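# Insert the strip into the block's slot, lugless end first

## Task

Push the strip into the block's slot with its lug-free end leading, until that end meets the slot's back wall, and leave the strip lying flat and at rest there.

## Robot and tools

Robot: two arms over a table. left_arm carries a left hand and right_arm a right hand, mirror images of one another. Calibrated bases in the scene frame: left_arm at (-0.040, +0.263, 0) m, quat_wxyz (+1.000, 0, 0, +0.013); right_arm at (-0.013, -0.312, 0) m, quat_wxyz (+1.000, 0, 0, -0.002). A camera stand is fixed behind the arms. Loose objects may occasionally get a brief outside nudge.

Scene frame: origin at table-top height, halfway between the nominal bases; +z up, +x out over the table, +y toward left_arm. Arm names do not match image sides. Reported hand positions (metres) and end_effector_quat_wxyz use this frame and can be off by a few cm, more at long reach.

Hand point axes (right hand): +z along straight fingers toward the tips, +x across the palm away from the thumb, +y out of the palm face (palm surface at y = -0.062 m). On the left hand +x points toward the thumb instead. Straight fingertips end about 0.139 m beyond the knuckles (knuckles at z = -0.017). Fingertips have short rubber caps. A rigid mast on the palm side near the wrist (x +0.05 to +0.10, z -0.16 to -0.11, reaching y = +0.06; x sign flipped on the left hand) can strike objects.

Tool execute_actions. Argument actions: a list of actions, run in order; each action is a list of 1 to 15 rows, one row per 1/30 s control step, and if fewer than 15 rows are given the last one is held for the remaining steps (one action = 0.5 s). Every row has exactly 48 numbers, all within [-1, 1], covering both arms even if one stays still:
1-6: left_arm dx, dy, dz, rx, ry, rz
7-22: left hand hinge goals
23-24: left current_limit, speed
25-30: right_arm dx, dy, dz, rx, ry, rz
31-46: right hand hinge goals
47-48: right current_limit, speed.
The six pose numbers are an offset, not a pose: a target relative to that arm's Hand target as it stood when the action began, expressed in that Hand target's own axes. Scale: 1.0 = 0.6 m for dx, dy, dz and 180 degrees for the rotation vector rx, ry, rz. Each row is measured from the action's starting target, not from the row before; the next action starts from the new target, so repeating an offset moves further. All zeros re-requests the current target.
Hinge order in each hand block: index_mcp, index_abd, index_pip, index_dip, middle_mcp, middle_abd, middle_pip, middle_dip, ring_mcp, ring_abd, ring_pip, ring_dip, thumb_cmc, thumb_axl, thumb_mcp, thumb_ipl. Each is an absolute goal angle scaled linearly between its stops (degrees at +1, at -1; value when straight): finger _mcp (+128, -18; -0.75), _abd sideways away from the thumb (+60, -60; 0.00), _pip (+108, -29; -0.58), _dip (+117, -21; -0.70); thumb_cmc swings the thumb in front of the palm (+120, -20; -0.71), thumb_axl rotates it about its own line (+140, -27; -0.68), thumb_mcp (+109, -69; -0.23), thumb_ipl (+108, -77; -0.17). A hand value of 0 is a real goal, not "unchanged"; to leave a hand alone, copy back its hand_goal, hand_current_limit and hand_speed. current_limit maps -1..+1 to 0..550 mA (floor 11 mA) for all motors and also caps hinge speed; very low values may not lift a finger. speed sets goal travel at (speed+1)/2 of 8.5 rad/s. Initial values: current_limit +0.4, speed -0.6; settings persist.
Argument cameras: list of names (cam_high, cam_low, cam_left_wrist, cam_right_wrist, or ["all"]); [] gives none; omitted gives all only when actions is empty. An unknown name voids the call. An empty actions list just reports state and images.

Tool zoom_image: camera (one of the four) and region [x0, y0, x1, y1] in pixels from the top-left of that camera's newest image (images are 672x504), at most 504 by 504. Tool finished_scene: ends the scene irreversibly; scene may be 1 or omitted.

Motion behaviour: each step the commanded orientation is limited to 40 degrees from the measured one; damped inverse kinematics favours position. Hand target in results is the last accepted (clipped) target. The hand often stops short or sags, especially when loaded; send the remaining gap as a further offset, or aim higher to counter sag. Tiny moves may not start. To stop pressing on something, command the target back beyond the hand point. A wrist near the first joint's axis can make small moves swing the whole arm. Joint ranges (rad): waist ±2.880, shoulder 0 to 3.142, elbow 0 to 3.019, wrist pitch -1.693 to 1.571, wrist yaw ±1.571, wrist roll ±2.094.

Results: end_effector_position, end_effector_quat_wxyz, Hand target, joint velocities (may be omitted or marked within noise when still), joint torques (include arm weight, have offsets; numbers 3 and 4 wrap at ±28 N m), some per-step positions, motor temperatures, and per hand: hand_goal, hand_measured, hand_current_ma (positive pushes toward -1), hand_state (moving, goal, blocked, overload), hand_current_limit, hand_speed. A finger grips only while its goal lies past the object's surface; resending hand_measured as goals relaxes a grip. A call returns once motion settles, up to 3 s after its last action; meanwhile the robot holds the last command.

Cautions: never let anything fall or be left off the table; do not drop parts or release them while moving; avoid slams, hard pushes and striking heavy or fixed objects. Keep the arms and hands from touching or gripping each other. A motor at 495 mA or more for 5 s total shuts off for 10 s. Heat builds from holding loads, stretched poses or unreachable targets: MOTOR HOT appears at 85 °C, and at 100 °C the arm goes limp for 30 s or more. Any arm stop drops hand commands sent during it.

Each tool is called after "Emit:" by a JSON object that holds its "api" and its "payload".

## Session

Emit:
{"api": "execute_actions", "payload": {"actions": []}}

Scene clock: 0.00 s.
left_arm: end_effector_position=(+0.4444, -0.0794, +0.3796) hand_goal=(-0.754, +0.000, -0.576, -0.696, -0.754, +0.000, -0.576, -0.696, -0.754, +0.000, -0.576, -0.696, -0.714, -0.678, -0.226, -0.168) hand_measured=(-0.754, +0.000, -0.576, -0.696, -0.754, +0.000, -0.576, -0.696, -0.754, +0.000, -0.576, -0.696, -0.714, -0.678, -0.226, -0.168) hand_current_ma=(+0, +0, +0, +0, +0, +0, +0, +0, +0, +0, +0, +0, +0, +0, +0, +0) hand_state=(goal, goal, goal, goal, goal, goal, goal, goal, goal, goal, goal, goal, goal, goal, goal, goal) hand_current_limit=0.40 hand_speed=-0.60 end_effector_quat_wxyz=(+0.352, +0.802, +0.238, +0.420) | right_arm: end_effector_position=(+0.1806, -0.4861, +0.1162) hand_goal=(-0.754, +0.000, -0.576, -0.696, -0.754, +0.000, -0.576, -0.696, -0.754, +0.000, -0.576, -0.696, -0.714, -0.678, -0.226, -0.168) hand_measured=(-0.754, +0.000, -0.576, -0.696, -0.754, +0.000, -0.576, -0.696, -0.754, +0.000, -0.576, -0.696, -0.714, -0.678, -0.226, -0.168) hand_current_ma=(+0, +0, +0, +0, +0, +0, +0, +0, +0, +0, +0, +0, +0, +0, +0, +0) hand_state=(goal, goal, goal, goal, goal, goal, goal, goal, goal, goal, goal, goal, goal, goal, goal, goal) hand_current_limit=0.40 hand_speed=-0.60 end_effector_quat_wxyz=(-0.106, +0.217, +0.941, -0.236)
Joint positions: left_arm=[-0.67 1.246 0.959 -0.133 -0.215 0.489] | right_arm=[-0.688 1.03 0.749 -1.264 0.523 -1.818]
Joint velocities: within noise
Joint torques (N m): no reading
Motor temperatures (°C): left_arm=[25 25 22 24 23 24] | right_arm=[25 20 19 21 22 22]
Heat: left arm: hottest waist 25 °C; right arm: hottest waist 25 °C.
Hand target: left_arm +0.4474, -0.0817, +0.4011; +0.365, +0.791, +0.237, +0.429 | right_arm +0.1868, -0.4912, +0.1239; -0.097, +0.219, +0.941, -0.241

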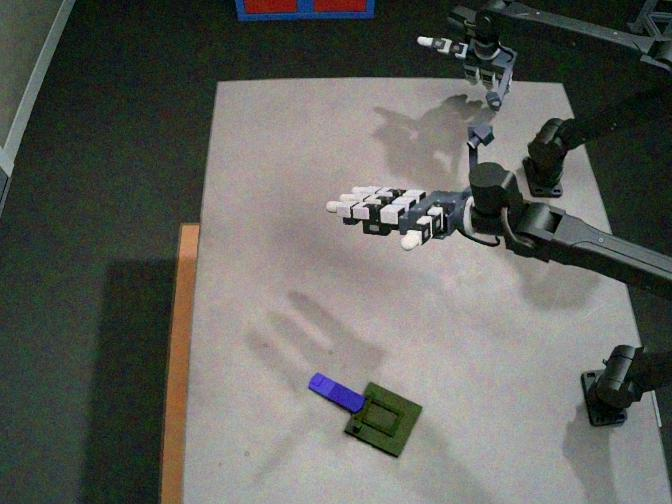

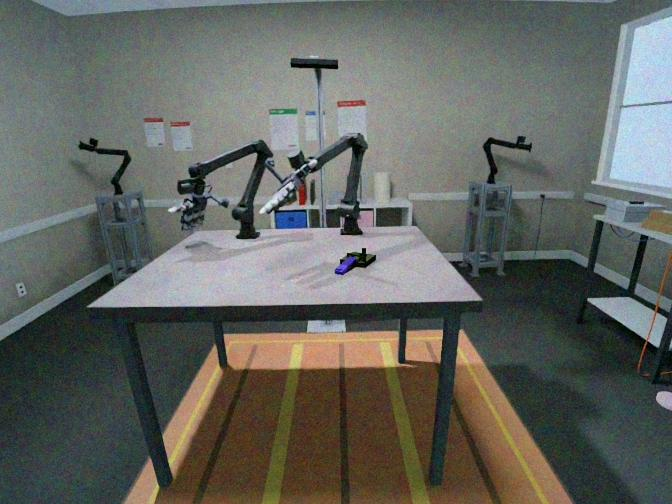

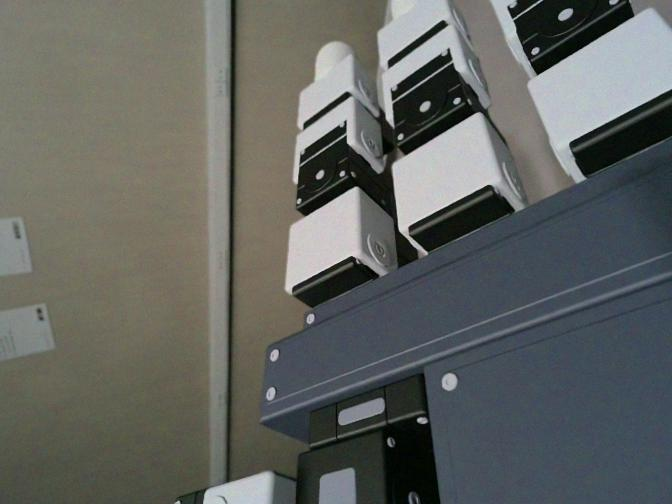

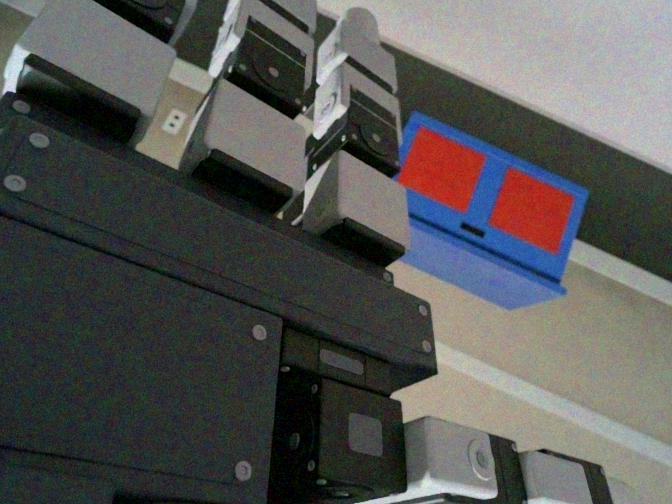

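Emit:
{"api": "zoom_image", "payload": {"camera": "cam_high", "region": [290, 350, 440, 470]}}

Emit:
{"api": "zoom_image", "payload": {"camera": "cam_low", "region": [310, 230, 400, 290]}}

Scaled by 3.360.

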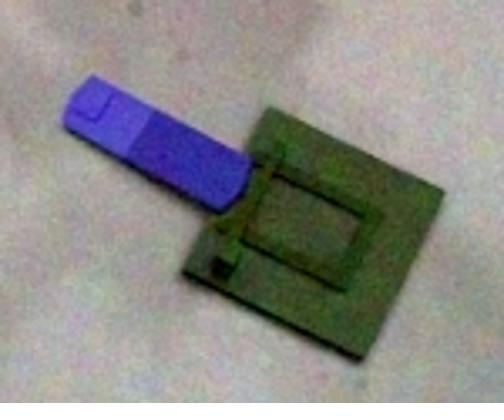

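Scaled by 5.600.

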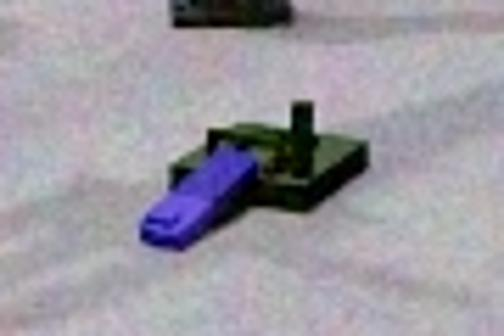

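Emit:
{"api": "execute_actions", "payload": {"actions": [[[0.04,-0.065,-0.033,0,0,0,-0.754,0,-0.576,-0.696,-0.754,0,-0.576,-0.696,-0.754,0,-0.576,-0.696,-0.714,-0.678,-0.226,-0.168,0.4,-0.6,0,0,0,0,0,0,-0.754,0,-0.576,-0.696,-0.754,0,-0.576,-0.696,-0.754,0,-0.576,-0.696,-0.714,-0.678,-0.226,-0.168,0.4,-0.6],[0.1115,-0.194,-0.0998,0,0,0,-0.754,0,-0.576,-0.696,-0.754,0,-0.576,-0.696,-0.754,0,-0.576,-0.696,-0.714,-0.678,-0.226,-0.168,0.4,-0.6,0,0,0,0,0,0,-0.754,0,-0.576,-0.696,-0.754,0,-0.576,-0.696,-0.754,0,-0.576,-0.696,-0.714,-0.678,-0.226,-0.168,0.4,-0.6]],[[0.1115,-0.194,-0.0998,0,0,0,-0.754,0,-0.576,-0.696,-0.754,0,-0.576,-0.696,-0.754,0,-0.576,-0.696,-0.714,-0.678,-0.226,-0.168,0.4,-0.6,0,0,0,0,0,0,-0.754,0,-0.576,-0.696,-0.754,0,-0.576,-0.696,-0.754,0,-0.576,-0.696,-0.714,-0.678,-0.226,-0.168,0.4,-0.6]],[[0,0,0,0.131,-0.0106,-0.0917,-0.754,0,-0.576,-0.696,-0.754,0,-0.576,-0.696,-0.754,0,-0.576,-0.696,-0.714,-0.678,-0.226,-0.168,0.4,-0.6,0,0,0,0,0,0,-0.754,0,-0.576,-0.696,-0.754,0,-0.576,-0.696,-0.754,0,-0.576,-0.696,-0.714,-0.678,-0.226,-0.168,0.4,-0.6]],[[0,0,0,0.131,-0.0106,-0.0917,-0.754,0,-0.576,-0.696,-0.754,0,-0.576,-0.696,-0.754,0,-0.576,-0.696,-0.714,-0.678,-0.226,-0.168,0.4,-0.6,0,0,0,0,0,0,-0.754,0,-0.576,-0.696,-0.754,0,-0.576,-0.696,-0.754,0,-0.576,-0.696,-0.714,-0.678,-0.226,-0.168,0.4,-0.6]]], "cameras": ["cam_high","cam_left_wrist"]}}

Scene clock: 193.63 s.
left_arm: end_effector_position=(+0.3871, +0.2047, +0.2960) hand_goal=(-0.754, +0.000, -0.576, -0.696, -0.754, +0.000, -0.576, -0.696, -0.754, +0.000, -0.576, -0.696, -0.714, -0.678, -0.226, -0.168) hand_measured=(-0.760, +0.002, -0.576, -0.696, -0.758, +0.002, -0.576, -0.696, -0.760, +0.002, -0.576, -0.696, -0.722, -0.678, -0.224, -0.168) hand_current_ma=(-22, +5, -3, +0, -19, +5, -3, +0, -23, +5, -3, +0, -33, +3, +9, +1) hand_state=(goal, goal, goal, goal, goal, goal, goal, goal, goal, goal, goal, goal, goal, goal, goal, goal) hand_current_limit=0.40 hand_speed=-0.60 end_effector_quat_wxyz=(+0.117, +0.792, +0.583, +0.141) | right_arm: end_effector_position=(+0.1806, -0.4861, +0.1162) hand_goal=(-0.754, +0.000, -0.576, -0.696, -0.754, +0.000, -0.576, -0.696, -0.754, +0.000, -0.576, -0.696, -0.714, -0.678, -0.226, -0.168) hand_measured=(-0.750, +0.000, -0.576, -0.696, -0.750, +0.000, -0.576, -0.696, -0.750, +0.000, -0.576, -0.696, -0.712, -0.678, -0.224, -0.168) hand_current_ma=(+5, +0, -1, +0, +5, +0, -1, +0, +6, +0, -1, +0, +2, +1, +3, +0) hand_state=(goal, goal, goal, goal, goal, goal, goal, goal, goal, goal, goal, goal, goal, goal, goal, goal) hand_current_limit=0.40 hand_speed=-0.60 end_effector_quat_wxyz=(-0.106, +0.217, +0.941, -0.236)
Joint positions: left_arm=[-0.204 1.012 1.032 -1.224 -0.043 0.13] | right_arm=[-0.688 1.03 0.749 -1.264 0.523 -1.818]
Joint torques (N m): left_arm=[-1.32 -3.43 16.44 1.07 -0.11 -0.05] | right_arm=[0.32 -4.42 9.2 0.55 0.51 -0.04]
Motor temperatures (°C): left_arm=[25 26 37 24 22 22] | right_arm=[25 20 25 20 21 21]
Heat: left arm: hottest elbow 37 °C; right arm: hottest waist 25 °C.
Hand target: left_arm +0.4001, +0.1998, +0.3306; +0.134, +0.785, +0.584, +0.156 | right_arm +0.1868, -0.4912, +0.1239; -0.097, +0.219, +0.941, -0.241
Off the commanded pose: left_arm 0.037 m, 3 deg | right_arm 0.011 m, 1 deg.
Step readings (end_effector_position of left_arm | right_arm):
0: (+0.4444, -0.0794, +0.3796) | (+0.1806, -0.4861, +0.1162)
1: (+0.4443, -0.0797, +0.3796) | (+0.1806, -0.4861, +0.1162)
2: (+0.4435, -0.0797, +0.3796) | (+0.1806, -0.4861, +0.1162)
4: (+0.4386, -0.0692, +0.3770) | (+0.1806, -0.4861, +0.1162)
8: (+0.4336, +0.0076, +0.3632) | (+0.1806, -0.4861, +0.1162)
15: (+0.4283, +0.0576, +0.3668) | (+0.1806, -0.4861, +0.1162)
16: (+0.4269, +0.0568, +0.3667) | (+0.1806, -0.4861, +0.1162)
17: (+0.4231, +0.0579, +0.3657) | (+0.1806, -0.4861, +0.1162)
19: (+0.4161, +0.0793, +0.3582) | (+0.1806, -0.4861, +0.1162)
23: (+0.4104, +0.1631, +0.3360) | (+0.1806, -0.4861, +0.1162)
30: (+0.4029, +0.1989, +0.3328) | (+0.1806, -0.4861, +0.1162)
31: (+0.4028, +0.1995, +0.3318) | (+0.1806, -0.4861, +0.1162)
32: (+0.4043, +0.2040, +0.3249) | (+0.1806, -0.4861, +0.1162)
34: (+0.4011, +0.2110, +0.3059) | (+0.1806, -0.4861, +0.1162)
38: (+0.3814, +0.2041, +0.2793) | (+0.1806, -0.4861, +0.1162)
45: (+0.3826, +0.2000, +0.2925) | (+0.1806, -0.4861, +0.1162)
46: (+0.3837, +0.2015, +0.2950) | (+0.1806, -0.4861, +0.1162)
47: (+0.3839, +0.2049, +0.2949) | (+0.1806, -0.4861, +0.1162)
49: (+0.3822, +0.2082, +0.2926) | (+0.1806, -0.4861, +0.1162)
53: (+0.3817, +0.1974, +0.2972) | (+0.1806, -0.4861, +0.1162)
60: (+0.3886, +0.1993, +0.3004) | (+0.1806, -0.4861, +0.1162)
Images, in order (width x height): cam_high 672x504, cam_left_wrist 672x504.

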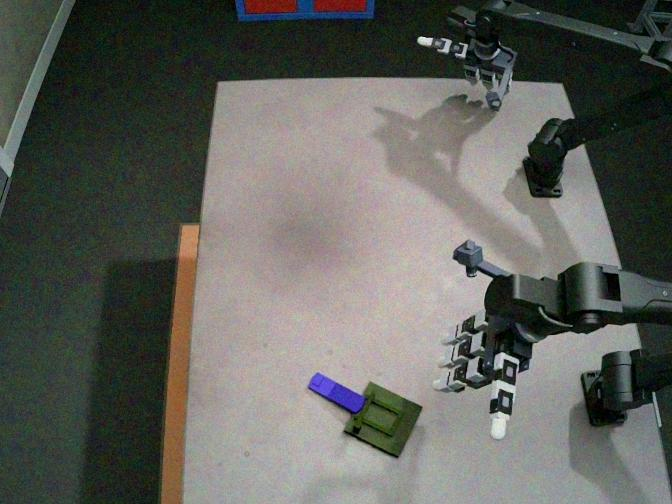

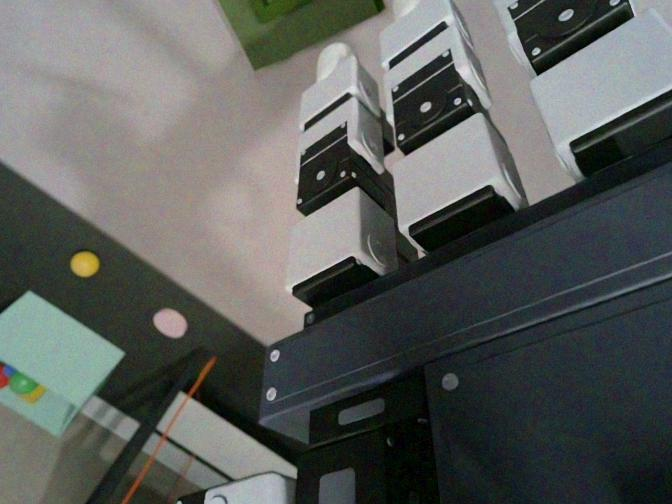

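Emit:
{"api": "execute_actions", "payload": {"actions": [[[0.019,0.12,0.036,0,0,0,-0.754,0,-0.576,-0.696,-0.754,0,-0.576,-0.696,-0.754,0,-0.576,-0.696,-0.714,-0.678,-0.226,-0.168,0.4,-0.6,0,0,0,0,0,0,-0.754,0,-0.576,-0.696,-0.754,0,-0.576,-0.696,-0.754,0,-0.576,-0.696,-0.714,-0.678,-0.226,-0.168,0.4,-0.6]],[[0.019,0.12,0.036,0,0,0,-0.754,0,-0.576,-0.696,-0.754,0,-0.576,-0.696,-0.754,0,-0.576,-0.696,-0.714,-0.678,-0.226,-0.168,0.4,-0.6,0,0,0,0,0,0,-0.754,0,-0.576,-0.696,-0.754,0,-0.576,-0.696,-0.754,0,-0.576,-0.696,-0.714,-0.678,-0.226,-0.168,0.4,-0.6]]], "cameras": ["cam_high","cam_left_wrist"]}}

Scene clock: 225.67 s.
left_arm: end_effector_position=(+0.5350, +0.1779, +0.3159) hand_goal=(-0.754, +0.000, -0.576, -0.696, -0.754, +0.000, -0.576, -0.696, -0.754, +0.000, -0.576, -0.696, -0.714, -0.678, -0.226, -0.168) hand_measured=(-0.758, +0.002, -0.576, -0.696, -0.756, +0.002, -0.576, -0.696, -0.758, +0.002, -0.576, -0.696, -0.720, -0.678, -0.224, -0.168) hand_current_ma=(-13, +5, -3, +0, -11, +5, -3, +0, -12, +5, -3, +0, -26, +3, +11, +1) hand_state=(goal, goal, goal, goal, goal, goal, goal, goal, goal, goal, goal, goal, goal, goal, goal, goal) hand_current_limit=0.40 hand_speed=-0.60 end_effector_quat_wxyz=(+0.115, +0.792, +0.583, +0.138) | right_arm: end_effector_position=(+0.1806, -0.4861, +0.1162) hand_goal=(-0.754, +0.000, -0.576, -0.696, -0.754, +0.000, -0.576, -0.696, -0.754, +0.000, -0.576, -0.696, -0.714, -0.678, -0.226, -0.168) hand_measured=(-0.750, +0.000, -0.576, -0.696, -0.750, +0.000, -0.576, -0.696, -0.750, +0.000, -0.576, -0.696, -0.712, -0.678, -0.224, -0.168) hand_current_ma=(+5, +0, -1, +0, +5, +0, -1, +0, +6, +0, -1, +0, +2, +1, +3, +0) hand_state=(goal, goal, goal, goal, goal, goal, goal, goal, goal, goal, goal, goal, goal, goal, goal, goal) hand_current_limit=0.40 hand_speed=-0.60 end_effector_quat_wxyz=(-0.106, +0.217, +0.941, -0.236)
Joint positions: left_arm=[-0.204 1.416 1.42 -1.216 -0.043 0.13] | right_arm=[-0.688 1.03 0.749 -1.264 0.523 -1.818]
Joint torques (N m): left_arm=[0.09 -8.59 16.25 1.1 0.06 0.06] | right_arm=[0.32 -4.37 9.21 0.55 0.51 -0.04]
Heat: left arm: hottest elbow 38 °C; right arm: hottest elbow 26 °C.
Hand target: left_arm +0.5496, +0.1799, +0.3495; +0.133, +0.785, +0.584, +0.156 | right_arm +0.1868, -0.4912, +0.1239; -0.097, +0.219, +0.941, -0.241
Off the commanded pose: left_arm 0.037 m, 3 deg | right_arm 0.011 m, 1 deg.
Step readings (end_effector_position of left_arm | right_arm):
0: (+0.3871, +0.2047, +0.2960) | (+0.1806, -0.4861, +0.1162)
1: (+0.3875, +0.2047, +0.2962) | (+0.1806, -0.4861, +0.1162)
2: (+0.3897, +0.2043, +0.2970) | (+0.1806, -0.4861, +0.1162)
4: (+0.4035, +0.2017, +0.3013) | (+0.1806, -0.4861, +0.1162)
8: (+0.4416, +0.1948, +0.3070) | (+0.1806, -0.4861, +0.1162)
15: (+0.4570, +0.1921, +0.2974) | (+0.1806, -0.4861, +0.1162)
16: (+0.4576, +0.1919, +0.2987) | (+0.1806, -0.4861, +0.1162)
17: (+0.4600, +0.1915, +0.3006) | (+0.1806, -0.4861, +0.1162)
19: (+0.4754, +0.1887, +0.3095) | (+0.1806, -0.4861, +0.1162)
23: (+0.5146, +0.1816, +0.3230) | (+0.1806, -0.4861, +0.1162)
30: (+0.5330, +0.1783, +0.3102) | (+0.1806, -0.4861, +0.1162)
Images, in order (width x height): cam_high 672x504, cam_left_wrist 672x504.

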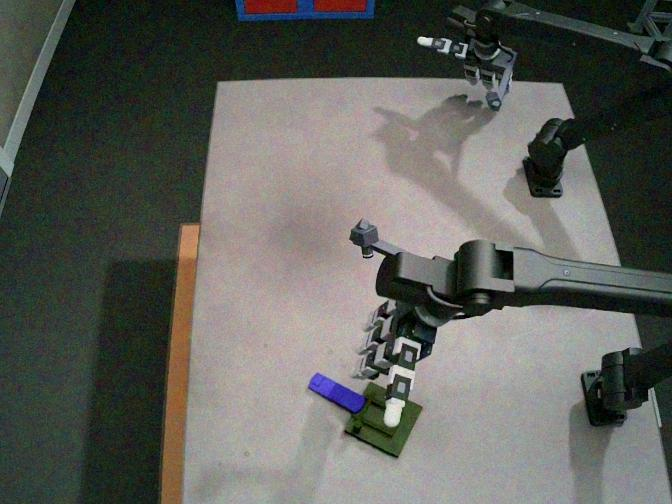

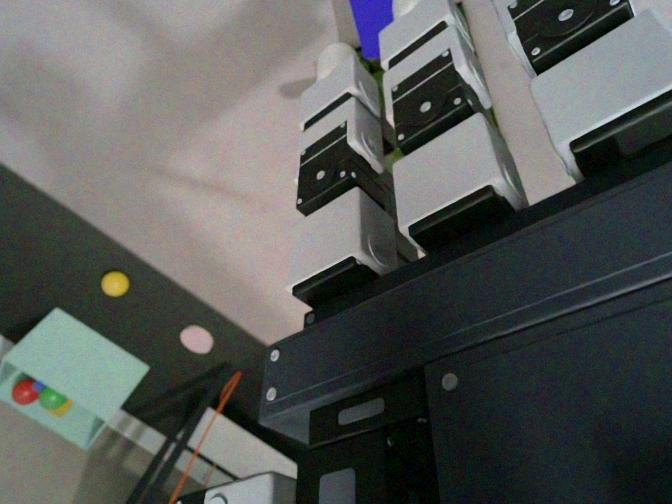

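Emit:
{"api": "execute_actions", "payload": {"actions": [[[-0.1,0.07,0.005,0,0,0,-0.754,0,-0.576,-0.696,-0.754,0,-0.576,-0.696,-0.754,0,-0.576,-0.696,-0.714,-0.678,-0.226,-0.168,0.4,-0.6,0,0,0,0,0,0,-0.754,0,-0.576,-0.696,-0.754,0,-0.576,-0.696,-0.754,0,-0.576,-0.696,-0.714,-0.678,-0.226,-0.168,0.4,-0.6],[-0.214,0.156,0.01,0,0,0,-0.754,0,-0.576,-0.696,-0.754,0,-0.576,-0.696,-0.754,0,-0.576,-0.696,-0.714,-0.678,-0.226,-0.168,0.4,-0.6,0,0,0,0,0,0,-0.754,0,-0.576,-0.696,-0.754,0,-0.576,-0.696,-0.754,0,-0.576,-0.696,-0.714,-0.678,-0.226,-0.168,0.4,-0.6]]], "cameras": ["cam_high","cam_left_wrist"]}}

Scene clock: 243.23 s.
left_arm: end_effector_position=(+0.5875, +0.0346, +0.3374) hand_goal=(-0.754, +0.000, -0.576, -0.696, -0.754, +0.000, -0.576, -0.696, -0.754, +0.000, -0.576, -0.696, -0.714, -0.678, -0.226, -0.168) hand_measured=(-0.758, +0.000, -0.576, -0.696, -0.758, +0.000, -0.576, -0.696, -0.758, +0.000, -0.576, -0.696, -0.720, -0.678, -0.224, -0.168) hand_current_ma=(-14, +2, -3, +0, -13, +2, -3, +0, -14, +2, -3, +0, -24, +3, +13, +1) hand_state=(goal, goal, goal, goal, goal, goal, goal, goal, goal, goal, goal, goal, goal, goal, goal, goal) hand_current_limit=0.40 hand_speed=-0.60 end_effector_quat_wxyz=(+0.114, +0.794, +0.580, +0.146) | right_arm: end_effector_position=(+0.1806, -0.4861, +0.1162) hand_goal=(-0.754, +0.000, -0.576, -0.696, -0.754, +0.000, -0.576, -0.696, -0.754, +0.000, -0.576, -0.696, -0.714, -0.678, -0.226, -0.168) hand_measured=(-0.750, +0.000, -0.576, -0.696, -0.750, +0.000, -0.576, -0.696, -0.750, +0.000, -0.576, -0.696, -0.712, -0.678, -0.224, -0.168) hand_current_ma=(+5, +0, -1, +0, +5, +0, -1, +0, +6, +0, -1, +0, +2, +1, +3, +0) hand_state=(goal, goal, goal, goal, goal, goal, goal, goal, goal, goal, goal, goal, goal, goal, goal, goal) hand_current_limit=0.40 hand_speed=-0.60 end_effector_quat_wxyz=(-0.106, +0.217, +0.941, -0.236)
Joint positions: left_arm=[-0.457 1.667 1.761 -1.318 -0.142 -0.097] | right_arm=[-0.688 1.03 0.749 -1.264 0.523 -1.818]
Joint torques (N m): left_arm=[-0.56 -11.75 16.08 0.95 -0.17 -0.04] | right_arm=[0.32 -4.42 9.2 0.54 0.51 -0.04]
Heat: left arm: hottest elbow 38 °C; right arm: hottest elbow 26 °C.
Hand target: left_arm +0.5996, +0.0301, +0.3694; +0.134, +0.785, +0.584, +0.156 | right_arm +0.1868, -0.4912, +0.1239; -0.097, +0.219, +0.941, -0.241
Off the commanded pose: left_arm 0.034 m, 3 deg | right_arm 0.011 m, 1 deg.
Step readings (end_effector_position of left_arm | right_arm):
0: (+0.5350, +0.1779, +0.3159) | (+0.1806, -0.4861, +0.1162)
1: (+0.5351, +0.1780, +0.3163) | (+0.1806, -0.4861, +0.1162)
2: (+0.5359, +0.1772, +0.3170) | (+0.1806, -0.4861, +0.1162)
4: (+0.5425, +0.1645, +0.3230) | (+0.1806, -0.4861, +0.1162)
8: (+0.5610, +0.0746, +0.3418) | (+0.1806, -0.4861, +0.1162)
15: (+0.5756, +0.0121, +0.3363) | (+0.1806, -0.4861, +0.1162)
Images, in order (width x height): cam_high 672x504, cam_left_wrist 672x504.

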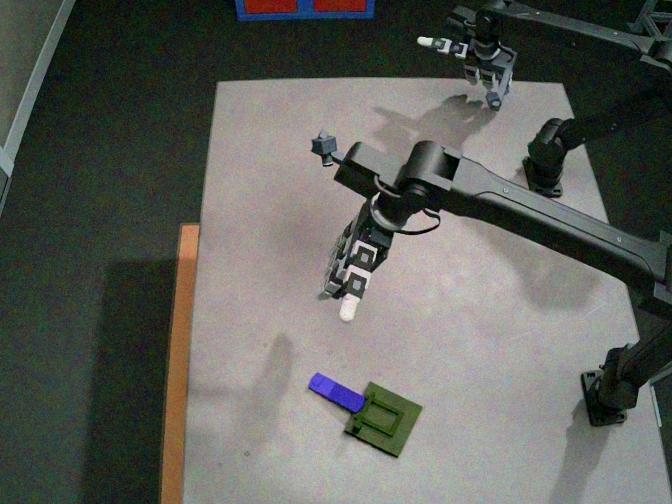

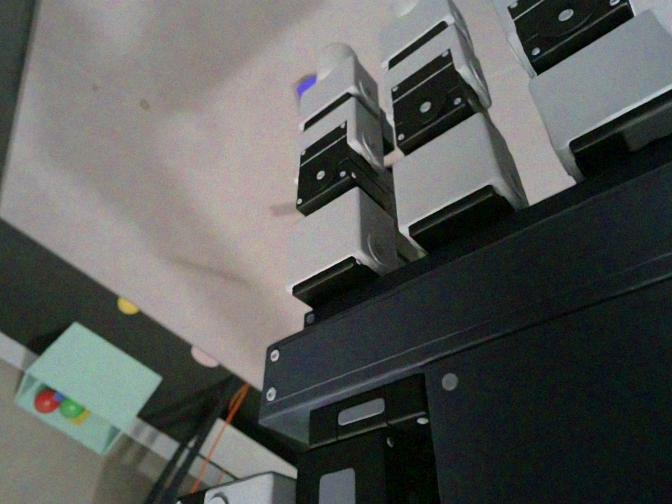

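Emit:
{"api": "execute_actions", "payload": {"actions": [[[-0.07,-0.084,-0.061,0,0,0,-0.754,0,-0.576,-0.696,-0.754,0,-0.576,-0.696,-0.754,0,-0.576,-0.696,-0.714,-0.678,-0.226,-0.168,0.4,-0.6,0,0,0,0,0,0,-0.754,0,-0.576,-0.696,-0.754,0,-0.576,-0.696,-0.754,0,-0.576,-0.696,-0.714,-0.678,-0.226,-0.168,0.4,-0.6],[-0.14,-0.168,-0.122,0,0,0,-0.754,0,-0.576,-0.696,-0.754,0,-0.576,-0.696,-0.754,0,-0.576,-0.696,-0.714,-0.678,-0.226,-0.168,0.4,-0.6,0,0,0,0,0,0,-0.754,0,-0.576,-0.696,-0.754,0,-0.576,-0.696,-0.754,0,-0.576,-0.696,-0.714,-0.678,-0.226,-0.168,0.4,-0.6]]], "cameras": ["cam_high","cam_left_wrist"]}}

Scene clock: 268.97 s.
left_arm: end_effector_position=(+0.4579, -0.0239, +0.4000) hand_goal=(-0.754, +0.000, -0.576, -0.696, -0.754, +0.000, -0.576, -0.696, -0.754, +0.000, -0.576, -0.696, -0.714, -0.678, -0.226, -0.168) hand_measured=(-0.756, +0.000, -0.576, -0.696, -0.756, +0.000, -0.576, -0.696, -0.756, +0.000, -0.576, -0.696, -0.718, -0.678, -0.224, -0.168) hand_current_ma=(-8, +2, -3, +0, -6, +2, -3, +0, -6, +2, -3, +0, -18, +3, +14, +1) hand_state=(goal, goal, goal, goal, goal, goal, goal, goal, goal, goal, goal, goal, goal, goal, goal, goal) hand_current_limit=0.40 hand_speed=-0.60 end_effector_quat_wxyz=(+0.145, +0.788, +0.577, +0.159) | right_arm: end_effector_position=(+0.1806, -0.4861, +0.1162) hand_goal=(-0.754, +0.000, -0.576, -0.696, -0.754, +0.000, -0.576, -0.696, -0.754, +0.000, -0.576, -0.696, -0.714, -0.678, -0.226, -0.168) hand_measured=(-0.750, +0.000, -0.576, -0.696, -0.750, +0.000, -0.576, -0.696, -0.750, +0.000, -0.576, -0.696, -0.712, -0.678, -0.224, -0.168) hand_current_ma=(+5, +0, -1, +0, +5, +0, -1, +0, +6, +0, -1, +0, +2, +1, +3, +0) hand_state=(goal, goal, goal, goal, goal, goal, goal, goal, goal, goal, goal, goal, goal, goal, goal, goal) hand_current_limit=0.40 hand_speed=-0.60 end_effector_quat_wxyz=(-0.106, +0.217, +0.941, -0.236)
Joint positions: left_arm=[-0.698 1.442 1.639 -1.394 -0.227 -0.323] | right_arm=[-0.688 1.03 0.749 -1.264 0.523 -1.818]
Joint torques (N m): left_arm=[-0.26 -8.7 9.61 1.02 -0.33 -0.03] | right_arm=[0.32 -4.31 9.2 0.55 0.51 -0.05]
Motor temperatures (°C): left_arm=[25 26 42 23 22 22] | right_arm=[25 20 26 20 21 21]
Heat: left arm: hottest elbow 42 °C; right arm: hottest elbow 26 °C.
Hand target: left_arm +0.4593, -0.0199, +0.3894; +0.134, +0.785, +0.584, +0.156 | right_arm +0.1868, -0.4912, +0.1239; -0.097, +0.219, +0.941, -0.241
Off the commanded pose: left_arm 0.011 m, 2 deg | right_arm 0.011 m, 1 deg.
Step readings (end_effector_position of left_arm | right_arm):
0: (+0.5875, +0.0346, +0.3374) | (+0.1806, -0.4861, +0.1162)
1: (+0.5875, +0.0348, +0.3373) | (+0.1806, -0.4861, +0.1162)
2: (+0.5860, +0.0343, +0.3387) | (+0.1806, -0.4861, +0.1162)
4: (+0.5747, +0.0322, +0.3408) | (+0.1806, -0.4861, +0.1162)
8: (+0.5136, -0.0009, +0.3566) | (+0.1806, -0.4861, +0.1162)
15: (+0.4566, -0.0309, +0.4101) | (+0.1806, -0.4861, +0.1162)
Images, in order (width x height): cam_high 672x504, cam_left_wrist 672x504.

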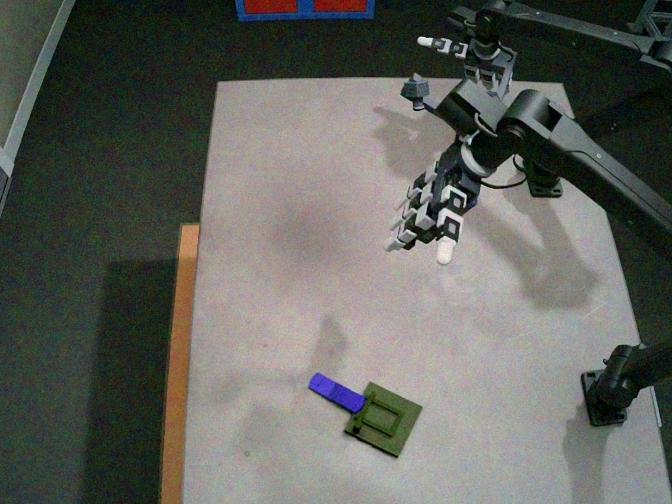

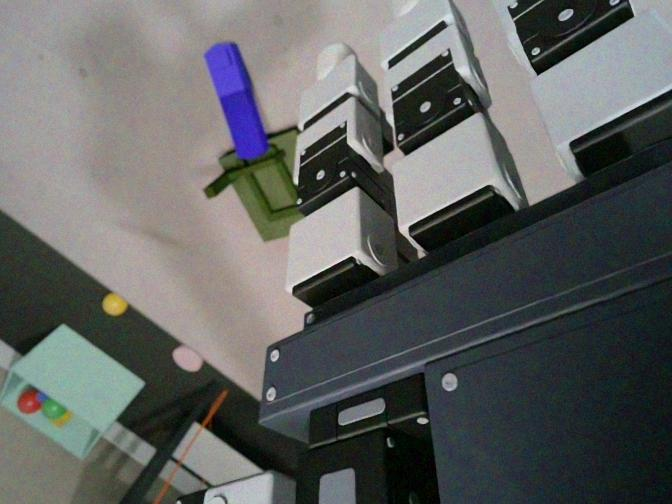

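Emit:
{"api": "zoom_image", "payload": {"camera": "cam_left_wrist", "region": [180, 30, 320, 250]}}

Emit:
{"api": "zoom_image", "payload": {"camera": "cam_high", "region": [300, 365, 430, 465]}}

Emit:
{"api": "zoom_image", "payload": {"camera": "cam_low", "region": [325, 240, 385, 280]}}

Scaled by 2.291.

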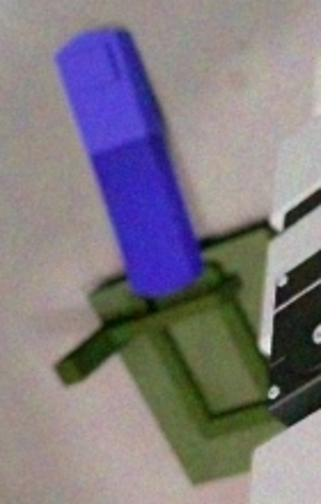

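Scaled by 3.877.

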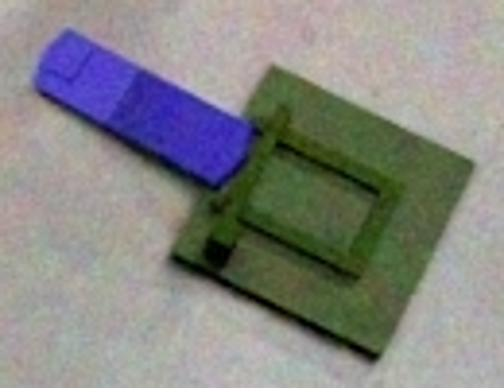

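This scene's latest camera images include none from cam_low. They are from: cam_high, cam_left_wrist. cam_low's image comes with the result of a call that names it in "cameras".

Emit:
{"api": "execute_actions", "payload": {"actions": [], "cameras": ["cam_low","cam_left_wrist"]}}

Emit:
{"api": "zoom_image", "payload": {"camera": "cam_low", "region": [325, 240, 385, 280]}}

Scene clock: 305.60 s.
left_arm: end_effector_position=(+0.4579, -0.0239, +0.4000) hand_goal=(-0.754, +0.000, -0.576, -0.696, -0.754, +0.000, -0.576, -0.696, -0.754, +0.000, -0.576, -0.696, -0.714, -0.678, -0.226, -0.168) hand_measured=(-0.756, +0.000, -0.576, -0.696, -0.756, +0.000, -0.576, -0.696, -0.756, +0.000, -0.576, -0.696, -0.718, -0.678, -0.224, -0.168) hand_current_ma=(-8, +2, -3, +0, -6, +2, -3, +0, -6, +2, -3, +0, -18, +3, +14, +1) hand_state=(goal, goal, goal, goal, goal, goal, goal, goal, goal, goal, goal, goal, goal, goal, goal, goal) hand_current_limit=0.40 hand_speed=-0.60 end_effector_quat_wxyz=(+0.145, +0.788, +0.577, +0.159) | right_arm: end_effector_position=(+0.1806, -0.4861, +0.1162) hand_goal=(-0.754, +0.000, -0.576, -0.696, -0.754, +0.000, -0.576, -0.696, -0.754, +0.000, -0.576, -0.696, -0.714, -0.678, -0.226, -0.168) hand_measured=(-0.750, +0.000, -0.576, -0.696, -0.750, +0.000, -0.576, -0.696, -0.750, +0.000, -0.576, -0.696, -0.712, -0.678, -0.224, -0.168) hand_current_ma=(+5, +0, -1, +0, +5, +0, -1, +0, +6, +0, -1, +0, +2, +1, +3, +0) hand_state=(goal, goal, goal, goal, goal, goal, goal, goal, goal, goal, goal, goal, goal, goal, goal, goal) hand_current_limit=0.40 hand_speed=-0.60 end_effector_quat_wxyz=(-0.106, +0.217, +0.941, -0.236)
Joint positions: left_arm=[-0.698 1.442 1.639 -1.394 -0.227 -0.324] | right_arm=[-0.688 1.03 0.749 -1.264 0.523 -1.818]
Joint velocities: within noise
Joint torques (N m): left_arm=[-0.15 -8.64 9.65 1.05 -0.33 -0.07] | right_arm=[0.26 -4.37 9.21 0.55 0.51 -0.04]
Motor temperatures (°C): left_arm=[25 26 36 23 22 22] | right_arm=[24 20 26 20 21 21]
Heat: left arm: hottest elbow 36 °C; right arm: hottest elbow 26 °C.
Hand target: left_arm +0.4593, -0.0199, +0.3894; +0.134, +0.785, +0.584, +0.156 | right_arm +0.1868, -0.4912, +0.1239; -0.097, +0.219, +0.941, -0.241
Off the commanded pose: left_arm 0.011 m, 2 deg | right_arm 0.011 m, 1 deg.
Images, in order (width x height): cam_low 672x504, cam_left_wrist 672x504.

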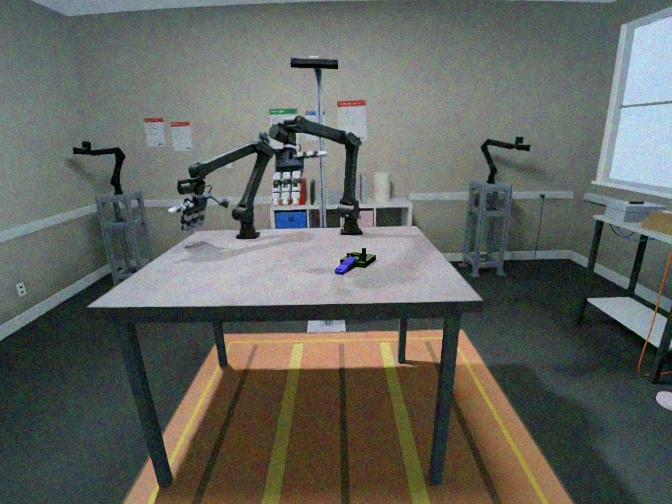

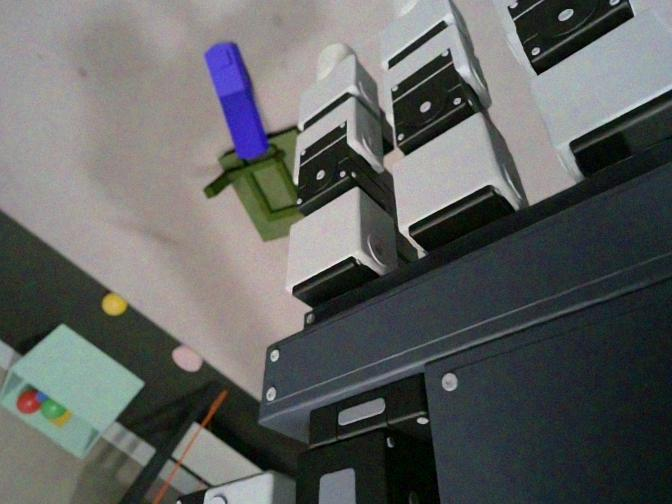

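Scaled by 8.400.

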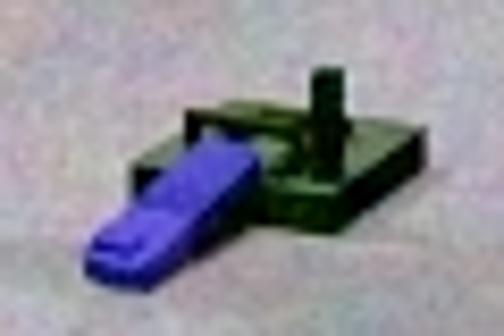

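Emit:
{"api": "execute_actions", "payload": {"actions": [[[0.07,-0.058,0.118,0,0,0,-0.754,0,-0.576,-0.696,-0.754,0,-0.576,-0.696,-0.754,0,-0.576,-0.696,-0.714,-0.678,-0.226,-0.168,0.4,-0.6,0,0,0,0,0,0,-0.754,0,-0.576,-0.696,-0.754,0,-0.576,-0.696,-0.754,0,-0.576,-0.696,-0.714,-0.678,-0.226,-0.168,0.4,-0.6],[0.147,-0.116,0.237,0,0,0,-0.754,0,-0.576,-0.696,-0.754,0,-0.576,-0.696,-0.754,0,-0.576,-0.696,-0.714,-0.678,-0.226,-0.168,0.4,-0.6,0,0,0,0,0,0,-0.754,0,-0.576,-0.696,-0.754,0,-0.576,-0.696,-0.754,0,-0.576,-0.696,-0.714,-0.678,-0.226,-0.168,0.4,-0.6]]], "cameras": ["cam_high","cam_left_wrist"]}}

Scene clock: 334.50 s.
left_arm: end_effector_position=(+0.4786, +0.0830, +0.2378) hand_goal=(-0.754, +0.000, -0.576, -0.696, -0.754, +0.000, -0.576, -0.696, -0.754, +0.000, -0.576, -0.696, -0.714, -0.678, -0.226, -0.168) hand_measured=(-0.756, +0.000, -0.576, -0.696, -0.756, +0.000, -0.576, -0.696, -0.756, +0.000, -0.576, -0.696, -0.718, -0.678, -0.222, -0.168) hand_current_ma=(-6, +2, -3, +0, -4, +2, -3, +0, -5, +2, -3, +0, -15, +3, +17, +1) hand_state=(goal, goal, goal, goal, goal, goal, goal, goal, goal, goal, goal, goal, goal, goal, goal, goal) hand_current_limit=0.40 hand_speed=-0.60 end_effector_quat_wxyz=(+0.125, +0.782, +0.591, +0.154) | right_arm: end_effector_position=(+0.1806, -0.4861, +0.1162) hand_goal=(-0.754, +0.000, -0.576, -0.696, -0.754, +0.000, -0.576, -0.696, -0.754, +0.000, -0.576, -0.696, -0.714, -0.678, -0.226, -0.168) hand_measured=(-0.750, +0.000, -0.576, -0.696, -0.750, +0.000, -0.576, -0.696, -0.750, +0.000, -0.576, -0.696, -0.712, -0.678, -0.224, -0.168) hand_current_ma=(+5, +0, -1, +0, +5, +0, -1, +0, +6, +0, -1, +0, +2, +1, +3, +0) hand_state=(goal, goal, goal, goal, goal, goal, goal, goal, goal, goal, goal, goal, goal, goal, goal, goal) hand_current_limit=0.40 hand_speed=-0.60 end_effector_quat_wxyz=(-0.106, +0.217, +0.941, -0.236)
Joint positions: left_arm=[-0.47 1.364 1.146 -0.984 -0.156 -0.138] | right_arm=[-0.688 1.03 0.749 -1.264 0.523 -1.818]
Joint torques (N m): left_arm=[-0.62 -8.64 9.73 2 -0.03 0.16] | right_arm=[0.38 -4.37 9.2 0.54 0.51 -0.04]
Heat: left arm: hottest elbow 33 °C; right arm: hottest elbow 26 °C.
Hand target: left_arm +0.4791, +0.0805, +0.2397; +0.134, +0.785, +0.584, +0.156 | right_arm +0.1868, -0.4912, +0.1239; -0.097, +0.219, +0.941, -0.241
Off the commanded pose: left_arm 0.003 m, 1 deg | right_arm 0.011 m, 1 deg.
Step readings (end_effector_position of left_arm | right_arm):
0: (+0.4579, -0.0239, +0.4000) | (+0.1806, -0.4861, +0.1162)
1: (+0.4578, -0.0235, +0.3984) | (+0.1806, -0.4861, +0.1162)
2: (+0.4584, -0.0218, +0.3938) | (+0.1806, -0.4861, +0.1162)
4: (+0.4572, -0.0090, +0.3668) | (+0.1806, -0.4861, +0.1162)
8: (+0.4579, +0.0569, +0.2756) | (+0.1806, -0.4861, +0.1162)
15: (+0.4719, +0.0915, +0.2230) | (+0.1806, -0.4861, +0.1162)
Images, in order (width x height): cam_high 672x504, cam_left_wrist 672x504.

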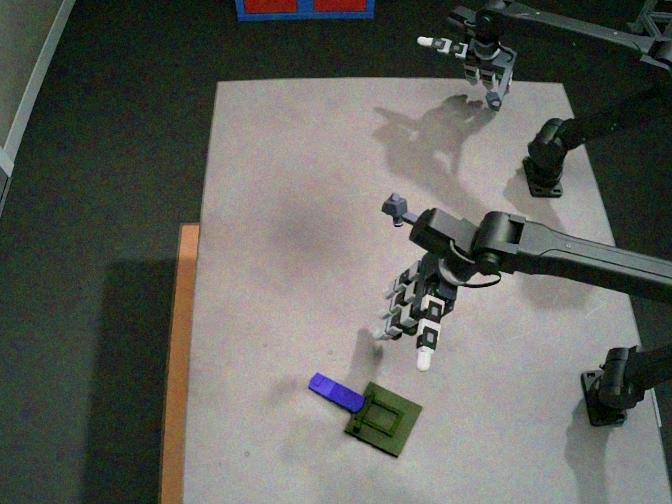

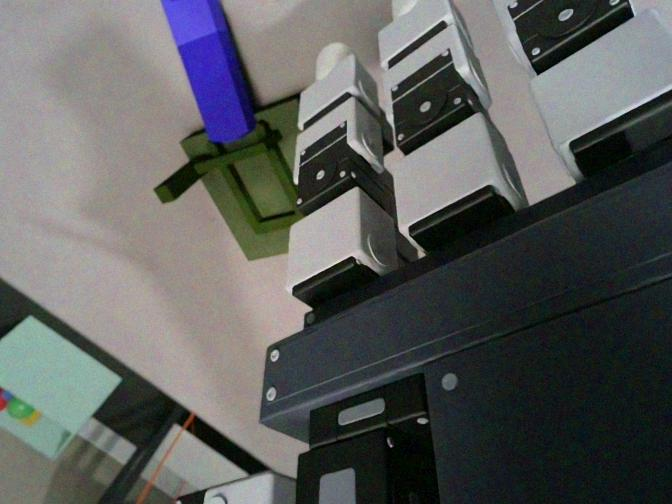

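Emit:
{"api": "zoom_image", "payload": {"camera": "cam_left_wrist", "region": [140, 0, 320, 270]}}

Emit:
{"api": "zoom_image", "payload": {"camera": "cam_left_wrist", "region": [150, 80, 310, 200]}}

Scaled by 1.867.

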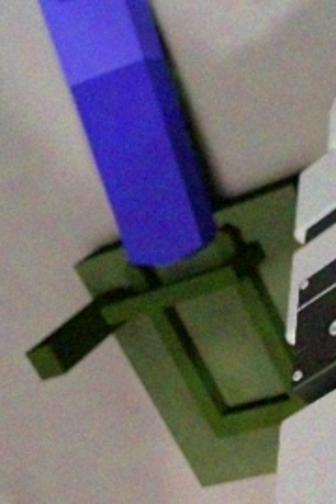

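Scaled by 3.150.

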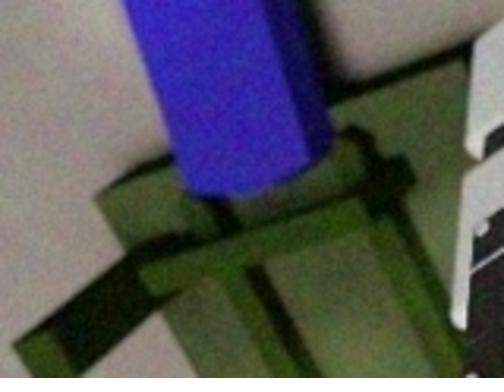

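Emit:
{"api": "execute_actions", "payload": {"actions": [[[-0.06,0.145,0.056,0,0,0,-0.754,0,-0.576,-0.696,-0.754,0,-0.576,-0.696,-0.754,0,-0.576,-0.696,-0.714,-0.678,-0.226,-0.168,0.4,-0.6,0,0,0,0,0,0,-0.754,0,-0.576,-0.696,-0.754,0,-0.576,-0.696,-0.754,0,-0.576,-0.696,-0.714,-0.678,-0.226,-0.168,0.4,-0.6]]], "cameras": ["cam_high","cam_left_wrist"]}}

Emit:
{"api": "zoom_image", "payload": {"camera": "cam_left_wrist", "region": [140, 20, 320, 270]}}

Scene clock: 368.40 s.
left_arm: end_effector_position=(+0.5418, +0.0283, +0.2075) hand_goal=(-0.754, +0.000, -0.576, -0.696, -0.754, +0.000, -0.576, -0.696, -0.754, +0.000, -0.576, -0.696, -0.714, -0.678, -0.226, -0.168) hand_measured=(-0.756, +0.000, -0.576, -0.696, -0.756, +0.000, -0.576, -0.696, -0.756, +0.000, -0.576, -0.696, -0.718, -0.678, -0.222, -0.168) hand_current_ma=(-10, +2, -3, +0, -9, +2, -3, +0, -9, +2, -3, +0, -15, +3, +17, +1) hand_state=(goal, goal, goal, goal, goal, goal, goal, goal, goal, goal, goal, goal, goal, goal, goal, goal) hand_current_limit=0.40 hand_speed=-0.60 end_effector_quat_wxyz=(+0.110, +0.794, +0.581, +0.144) | right_arm: end_effector_position=(+0.1806, -0.4861, +0.1162) hand_goal=(-0.754, +0.000, -0.576, -0.696, -0.754, +0.000, -0.576, -0.696, -0.754, +0.000, -0.576, -0.696, -0.714, -0.678, -0.226, -0.168) hand_measured=(-0.750, +0.000, -0.576, -0.696, -0.750, +0.000, -0.576, -0.696, -0.750, +0.000, -0.576, -0.696, -0.712, -0.678, -0.224, -0.168) hand_current_ma=(+5, +0, -1, +0, +5, +0, -1, +0, +6, +0, -1, +0, +2, +1, +3, +0) hand_state=(goal, goal, goal, goal, goal, goal, goal, goal, goal, goal, goal, goal, goal, goal, goal, goal) hand_current_limit=0.40 hand_speed=-0.60 end_effector_quat_wxyz=(-0.106, +0.217, +0.941, -0.236)
Joint positions: left_arm=[-0.508 1.602 1.341 -0.981 -0.161 -0.148] | right_arm=[-0.688 1.03 0.749 -1.264 0.523 -1.818]
Joint torques (N m): left_arm=[-0.56 -11.22 15.34 0.96 -0.23 -0.06] | right_arm=[0.32 -4.37 9.21 0.57 0.51 -0.04]
Heat: left arm: hottest elbow 32 °C; right arm: hottest elbow 26 °C.
Hand target: left_arm +0.5592, +0.0205, +0.2397; +0.133, +0.785, +0.584, +0.156 | right_arm +0.1868, -0.4912, +0.1239; -0.097, +0.219, +0.941, -0.241
Off the commanded pose: left_arm 0.038 m, 3 deg | right_arm 0.011 m, 1 deg.
Step readings (end_effector_position of left_arm | right_arm):
0: (+0.4786, +0.0829, +0.2378) | (+0.1806, -0.4861, +0.1162)
1: (+0.4786, +0.0829, +0.2376) | (+0.1806, -0.4861, +0.1162)
2: (+0.4793, +0.0814, +0.2361) | (+0.1806, -0.4861, +0.1162)
4: (+0.4885, +0.0744, +0.2319) | (+0.1806, -0.4861, +0.1162)
8: (+0.5201, +0.0457, +0.2149) | (+0.1806, -0.4861, +0.1162)
15: (+0.5356, +0.0314, +0.1952) | (+0.1806, -0.4861, +0.1162)
Images, in order (width x height): cam_high 672x504, cam_left_wrist 672x504.

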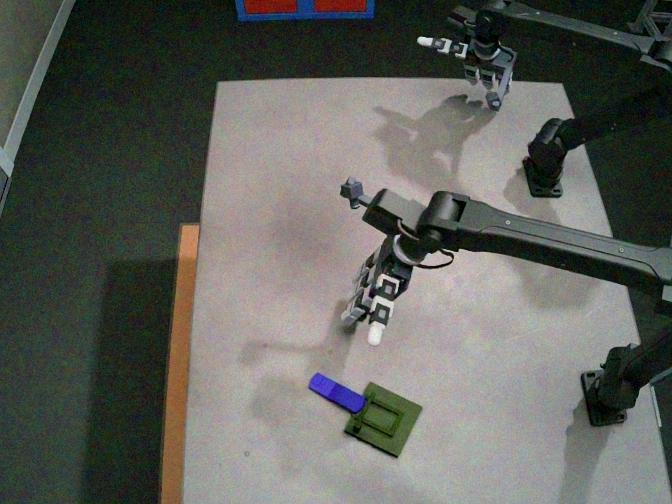

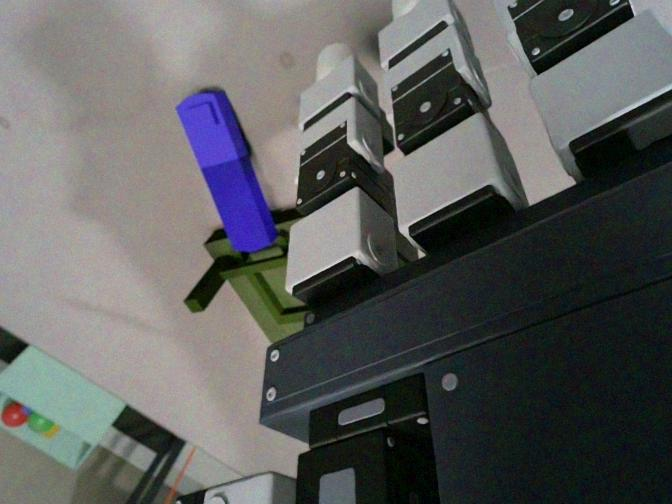

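Scaled by 2.016.

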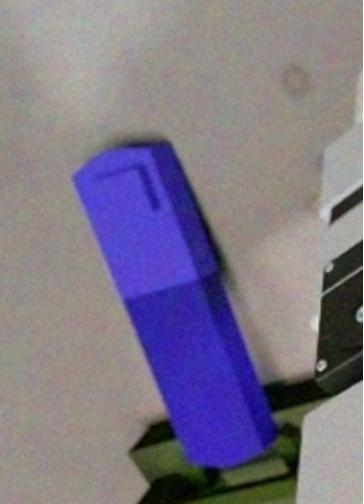

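Emit:
{"api": "zoom_image", "payload": {"camera": "cam_high", "region": [290, 180, 460, 470]}}

Scaled by 1.738.

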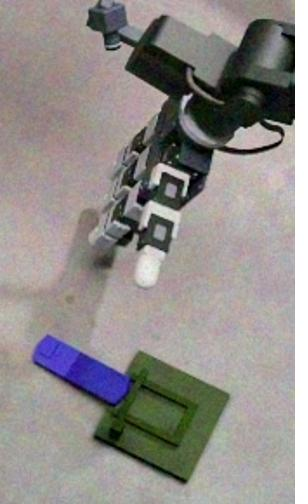

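Emit:
{"api": "execute_actions", "payload": {"actions": [[[0.17,0.05,0.033,0,0,0,-0.754,0,-0.576,-0.696,0.205,0,0.59,0.174,0.205,0,0.59,0.174,-0.714,-0.678,-0.226,-0.168,0.4,-0.6,0,0,0,0,0,0,-0.754,0,-0.576,-0.696,-0.754,0,-0.576,-0.696,-0.754,0,-0.576,-0.696,-0.714,-0.678,-0.226,-0.168,0.4,-0.6]],[[0.1715,0.0505,0.034,0.0142,-0.0525,0.0567,-0.754,0,-0.576,-0.696,0.205,0,0.59,0.174,0.205,0,0.59,0.174,-0.714,-0.678,-0.226,-0.168,0.4,-0.6,0,0,0,0,0,0,-0.754,0,-0.576,-0.696,-0.754,0,-0.576,-0.696,-0.754,0,-0.576,-0.696,-0.714,-0.678,-0.226,-0.168,0.4,-0.6]]], "cameras": ["cam_high","cam_low","cam_left_wrist"]}}

Emit:
{"api": "zoom_image", "payload": {"camera": "cam_high", "region": [270, 260, 470, 470]}}

Emit:
{"api": "zoom_image", "payload": {"camera": "cam_low", "region": [280, 160, 420, 290]}}

Scene clock: 513.03 s.
left_arm: end_effector_position=(+0.6626, +0.1997, +0.2181) hand_goal=(-0.754, +0.000, -0.576, -0.696, +0.204, +0.000, +0.590, +0.174, +0.204, +0.000, +0.590, +0.174, -0.714, -0.678, -0.226, -0.168) hand_measured=(-0.756, +0.000, -0.576, -0.696, +0.186, +0.000, +0.586, +0.172, +0.184, +0.000, +0.586, +0.172, -0.718, -0.678, -0.222, -0.168) hand_current_ma=(-10, +2, -3, +0, -77, +2, -13, -9, -87, +2, -13, -8, -15, +3, +17, +1) hand_state=(goal, goal, goal, goal, goal, goal, goal, goal, goal, goal, goal, goal, goal, goal, goal, goal) hand_current_limit=0.40 hand_speed=-0.60 end_effector_quat_wxyz=(+0.139, +0.845, +0.511, +0.073) | right_arm: end_effector_position=(+0.1806, -0.4861, +0.1162) hand_goal=(-0.754, +0.000, -0.576, -0.696, -0.754, +0.000, -0.576, -0.696, -0.754, +0.000, -0.576, -0.696, -0.714, -0.678, -0.226, -0.168) hand_measured=(-0.750, +0.000, -0.576, -0.696, -0.750, +0.000, -0.576, -0.696, -0.750, +0.000, -0.576, -0.696, -0.712, -0.678, -0.224, -0.168) hand_current_ma=(+5, +0, -1, +0, +5, +0, -1, +0, +6, +0, -1, +0, +2, +1, +3, +0) hand_state=(goal, goal, goal, goal, goal, goal, goal, goal, goal, goal, goal, goal, goal, goal, goal, goal) hand_current_limit=0.40 hand_speed=-0.60 end_effector_quat_wxyz=(-0.106, +0.217, +0.941, -0.236)
Joint positions: left_arm=[-0.056 1.806 1.663 -1.15 0.153 0.43] | right_arm=[-0.688 1.03 0.749 -1.264 0.523 -1.818]
Joint torques (N m): left_arm=[-0.32 -13.04 16.06 0.96 0.31 0.18] | right_arm=[0.26 -4.48 9.21 0.54 0.51 -0.05]
Heat: left arm: hottest elbow 40 °C; right arm: hottest elbow 27 °C.
Hand target: left_arm +0.6831, +0.1989, +0.2449; +0.149, +0.847, +0.502, +0.089 | right_arm +0.1868, -0.4912, +0.1239; -0.097, +0.219, +0.941, -0.241
Off the commanded pose: left_arm 0.034 m, 2 deg | right_arm 0.011 m, 1 deg.
Step readings (end_effector_position of left_arm | right_arm):
0: (+0.5418, +0.0283, +0.2075) | (+0.1806, -0.4861, +0.1162)
1: (+0.5419, +0.0286, +0.2074) | (+0.1806, -0.4861, +0.1162)
2: (+0.5428, +0.0301, +0.2069) | (+0.1806, -0.4861, +0.1162)
4: (+0.5489, +0.0413, +0.2064) | (+0.1806, -0.4861, +0.1162)
8: (+0.5765, +0.1008, +0.2121) | (+0.1806, -0.4861, +0.1162)
15: (+0.6010, +0.1348, +0.2187) | (+0.1806, -0.4861, +0.1162)
16: (+0.6014, +0.1309, +0.2181) | (+0.1806, -0.4861, +0.1162)
17: (+0.6023, +0.1255, +0.2170) | (+0.1806, -0.4861, +0.1162)
19: (+0.6102, +0.1213, +0.2172) | (+0.1806, -0.4861, +0.1162)
23: (+0.6407, +0.1735, +0.2217) | (+0.1806, -0.4861, +0.1162)
30: (+0.6648, +0.2330, +0.2193) | (+0.1806, -0.4861, +0.1162)
Images, in order (width x height): cam_high 672x504, cam_low 672x504, cam_left_wrist 672x504.

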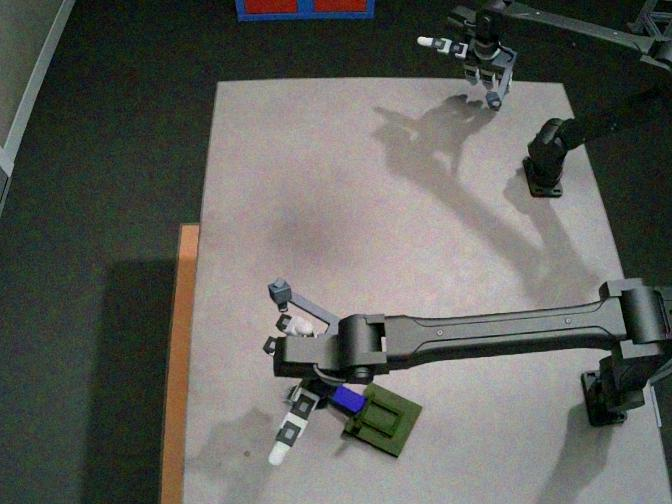

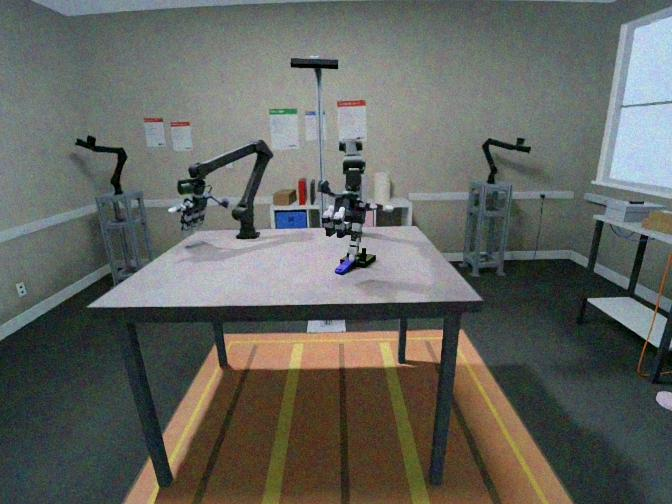

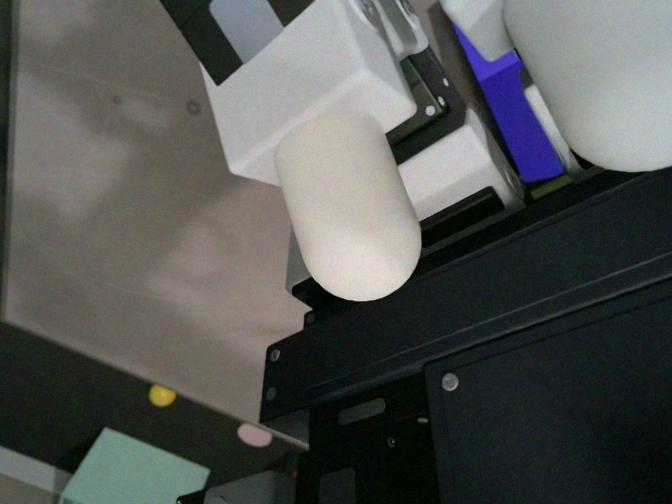

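Scaled by 2.400.

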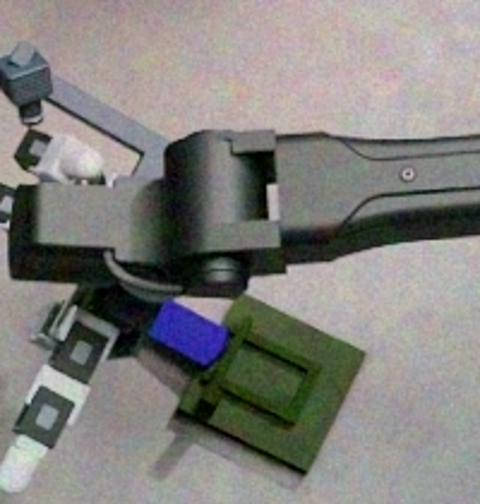

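Scaled by 3.600.

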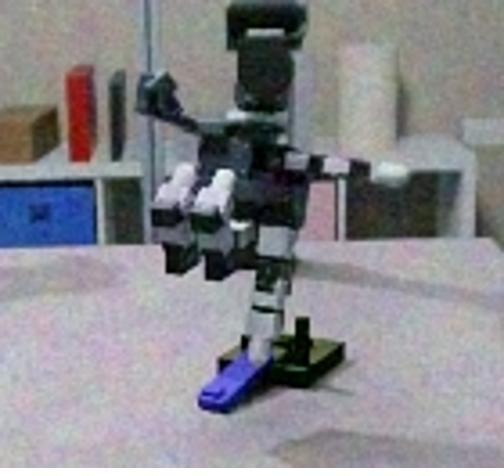

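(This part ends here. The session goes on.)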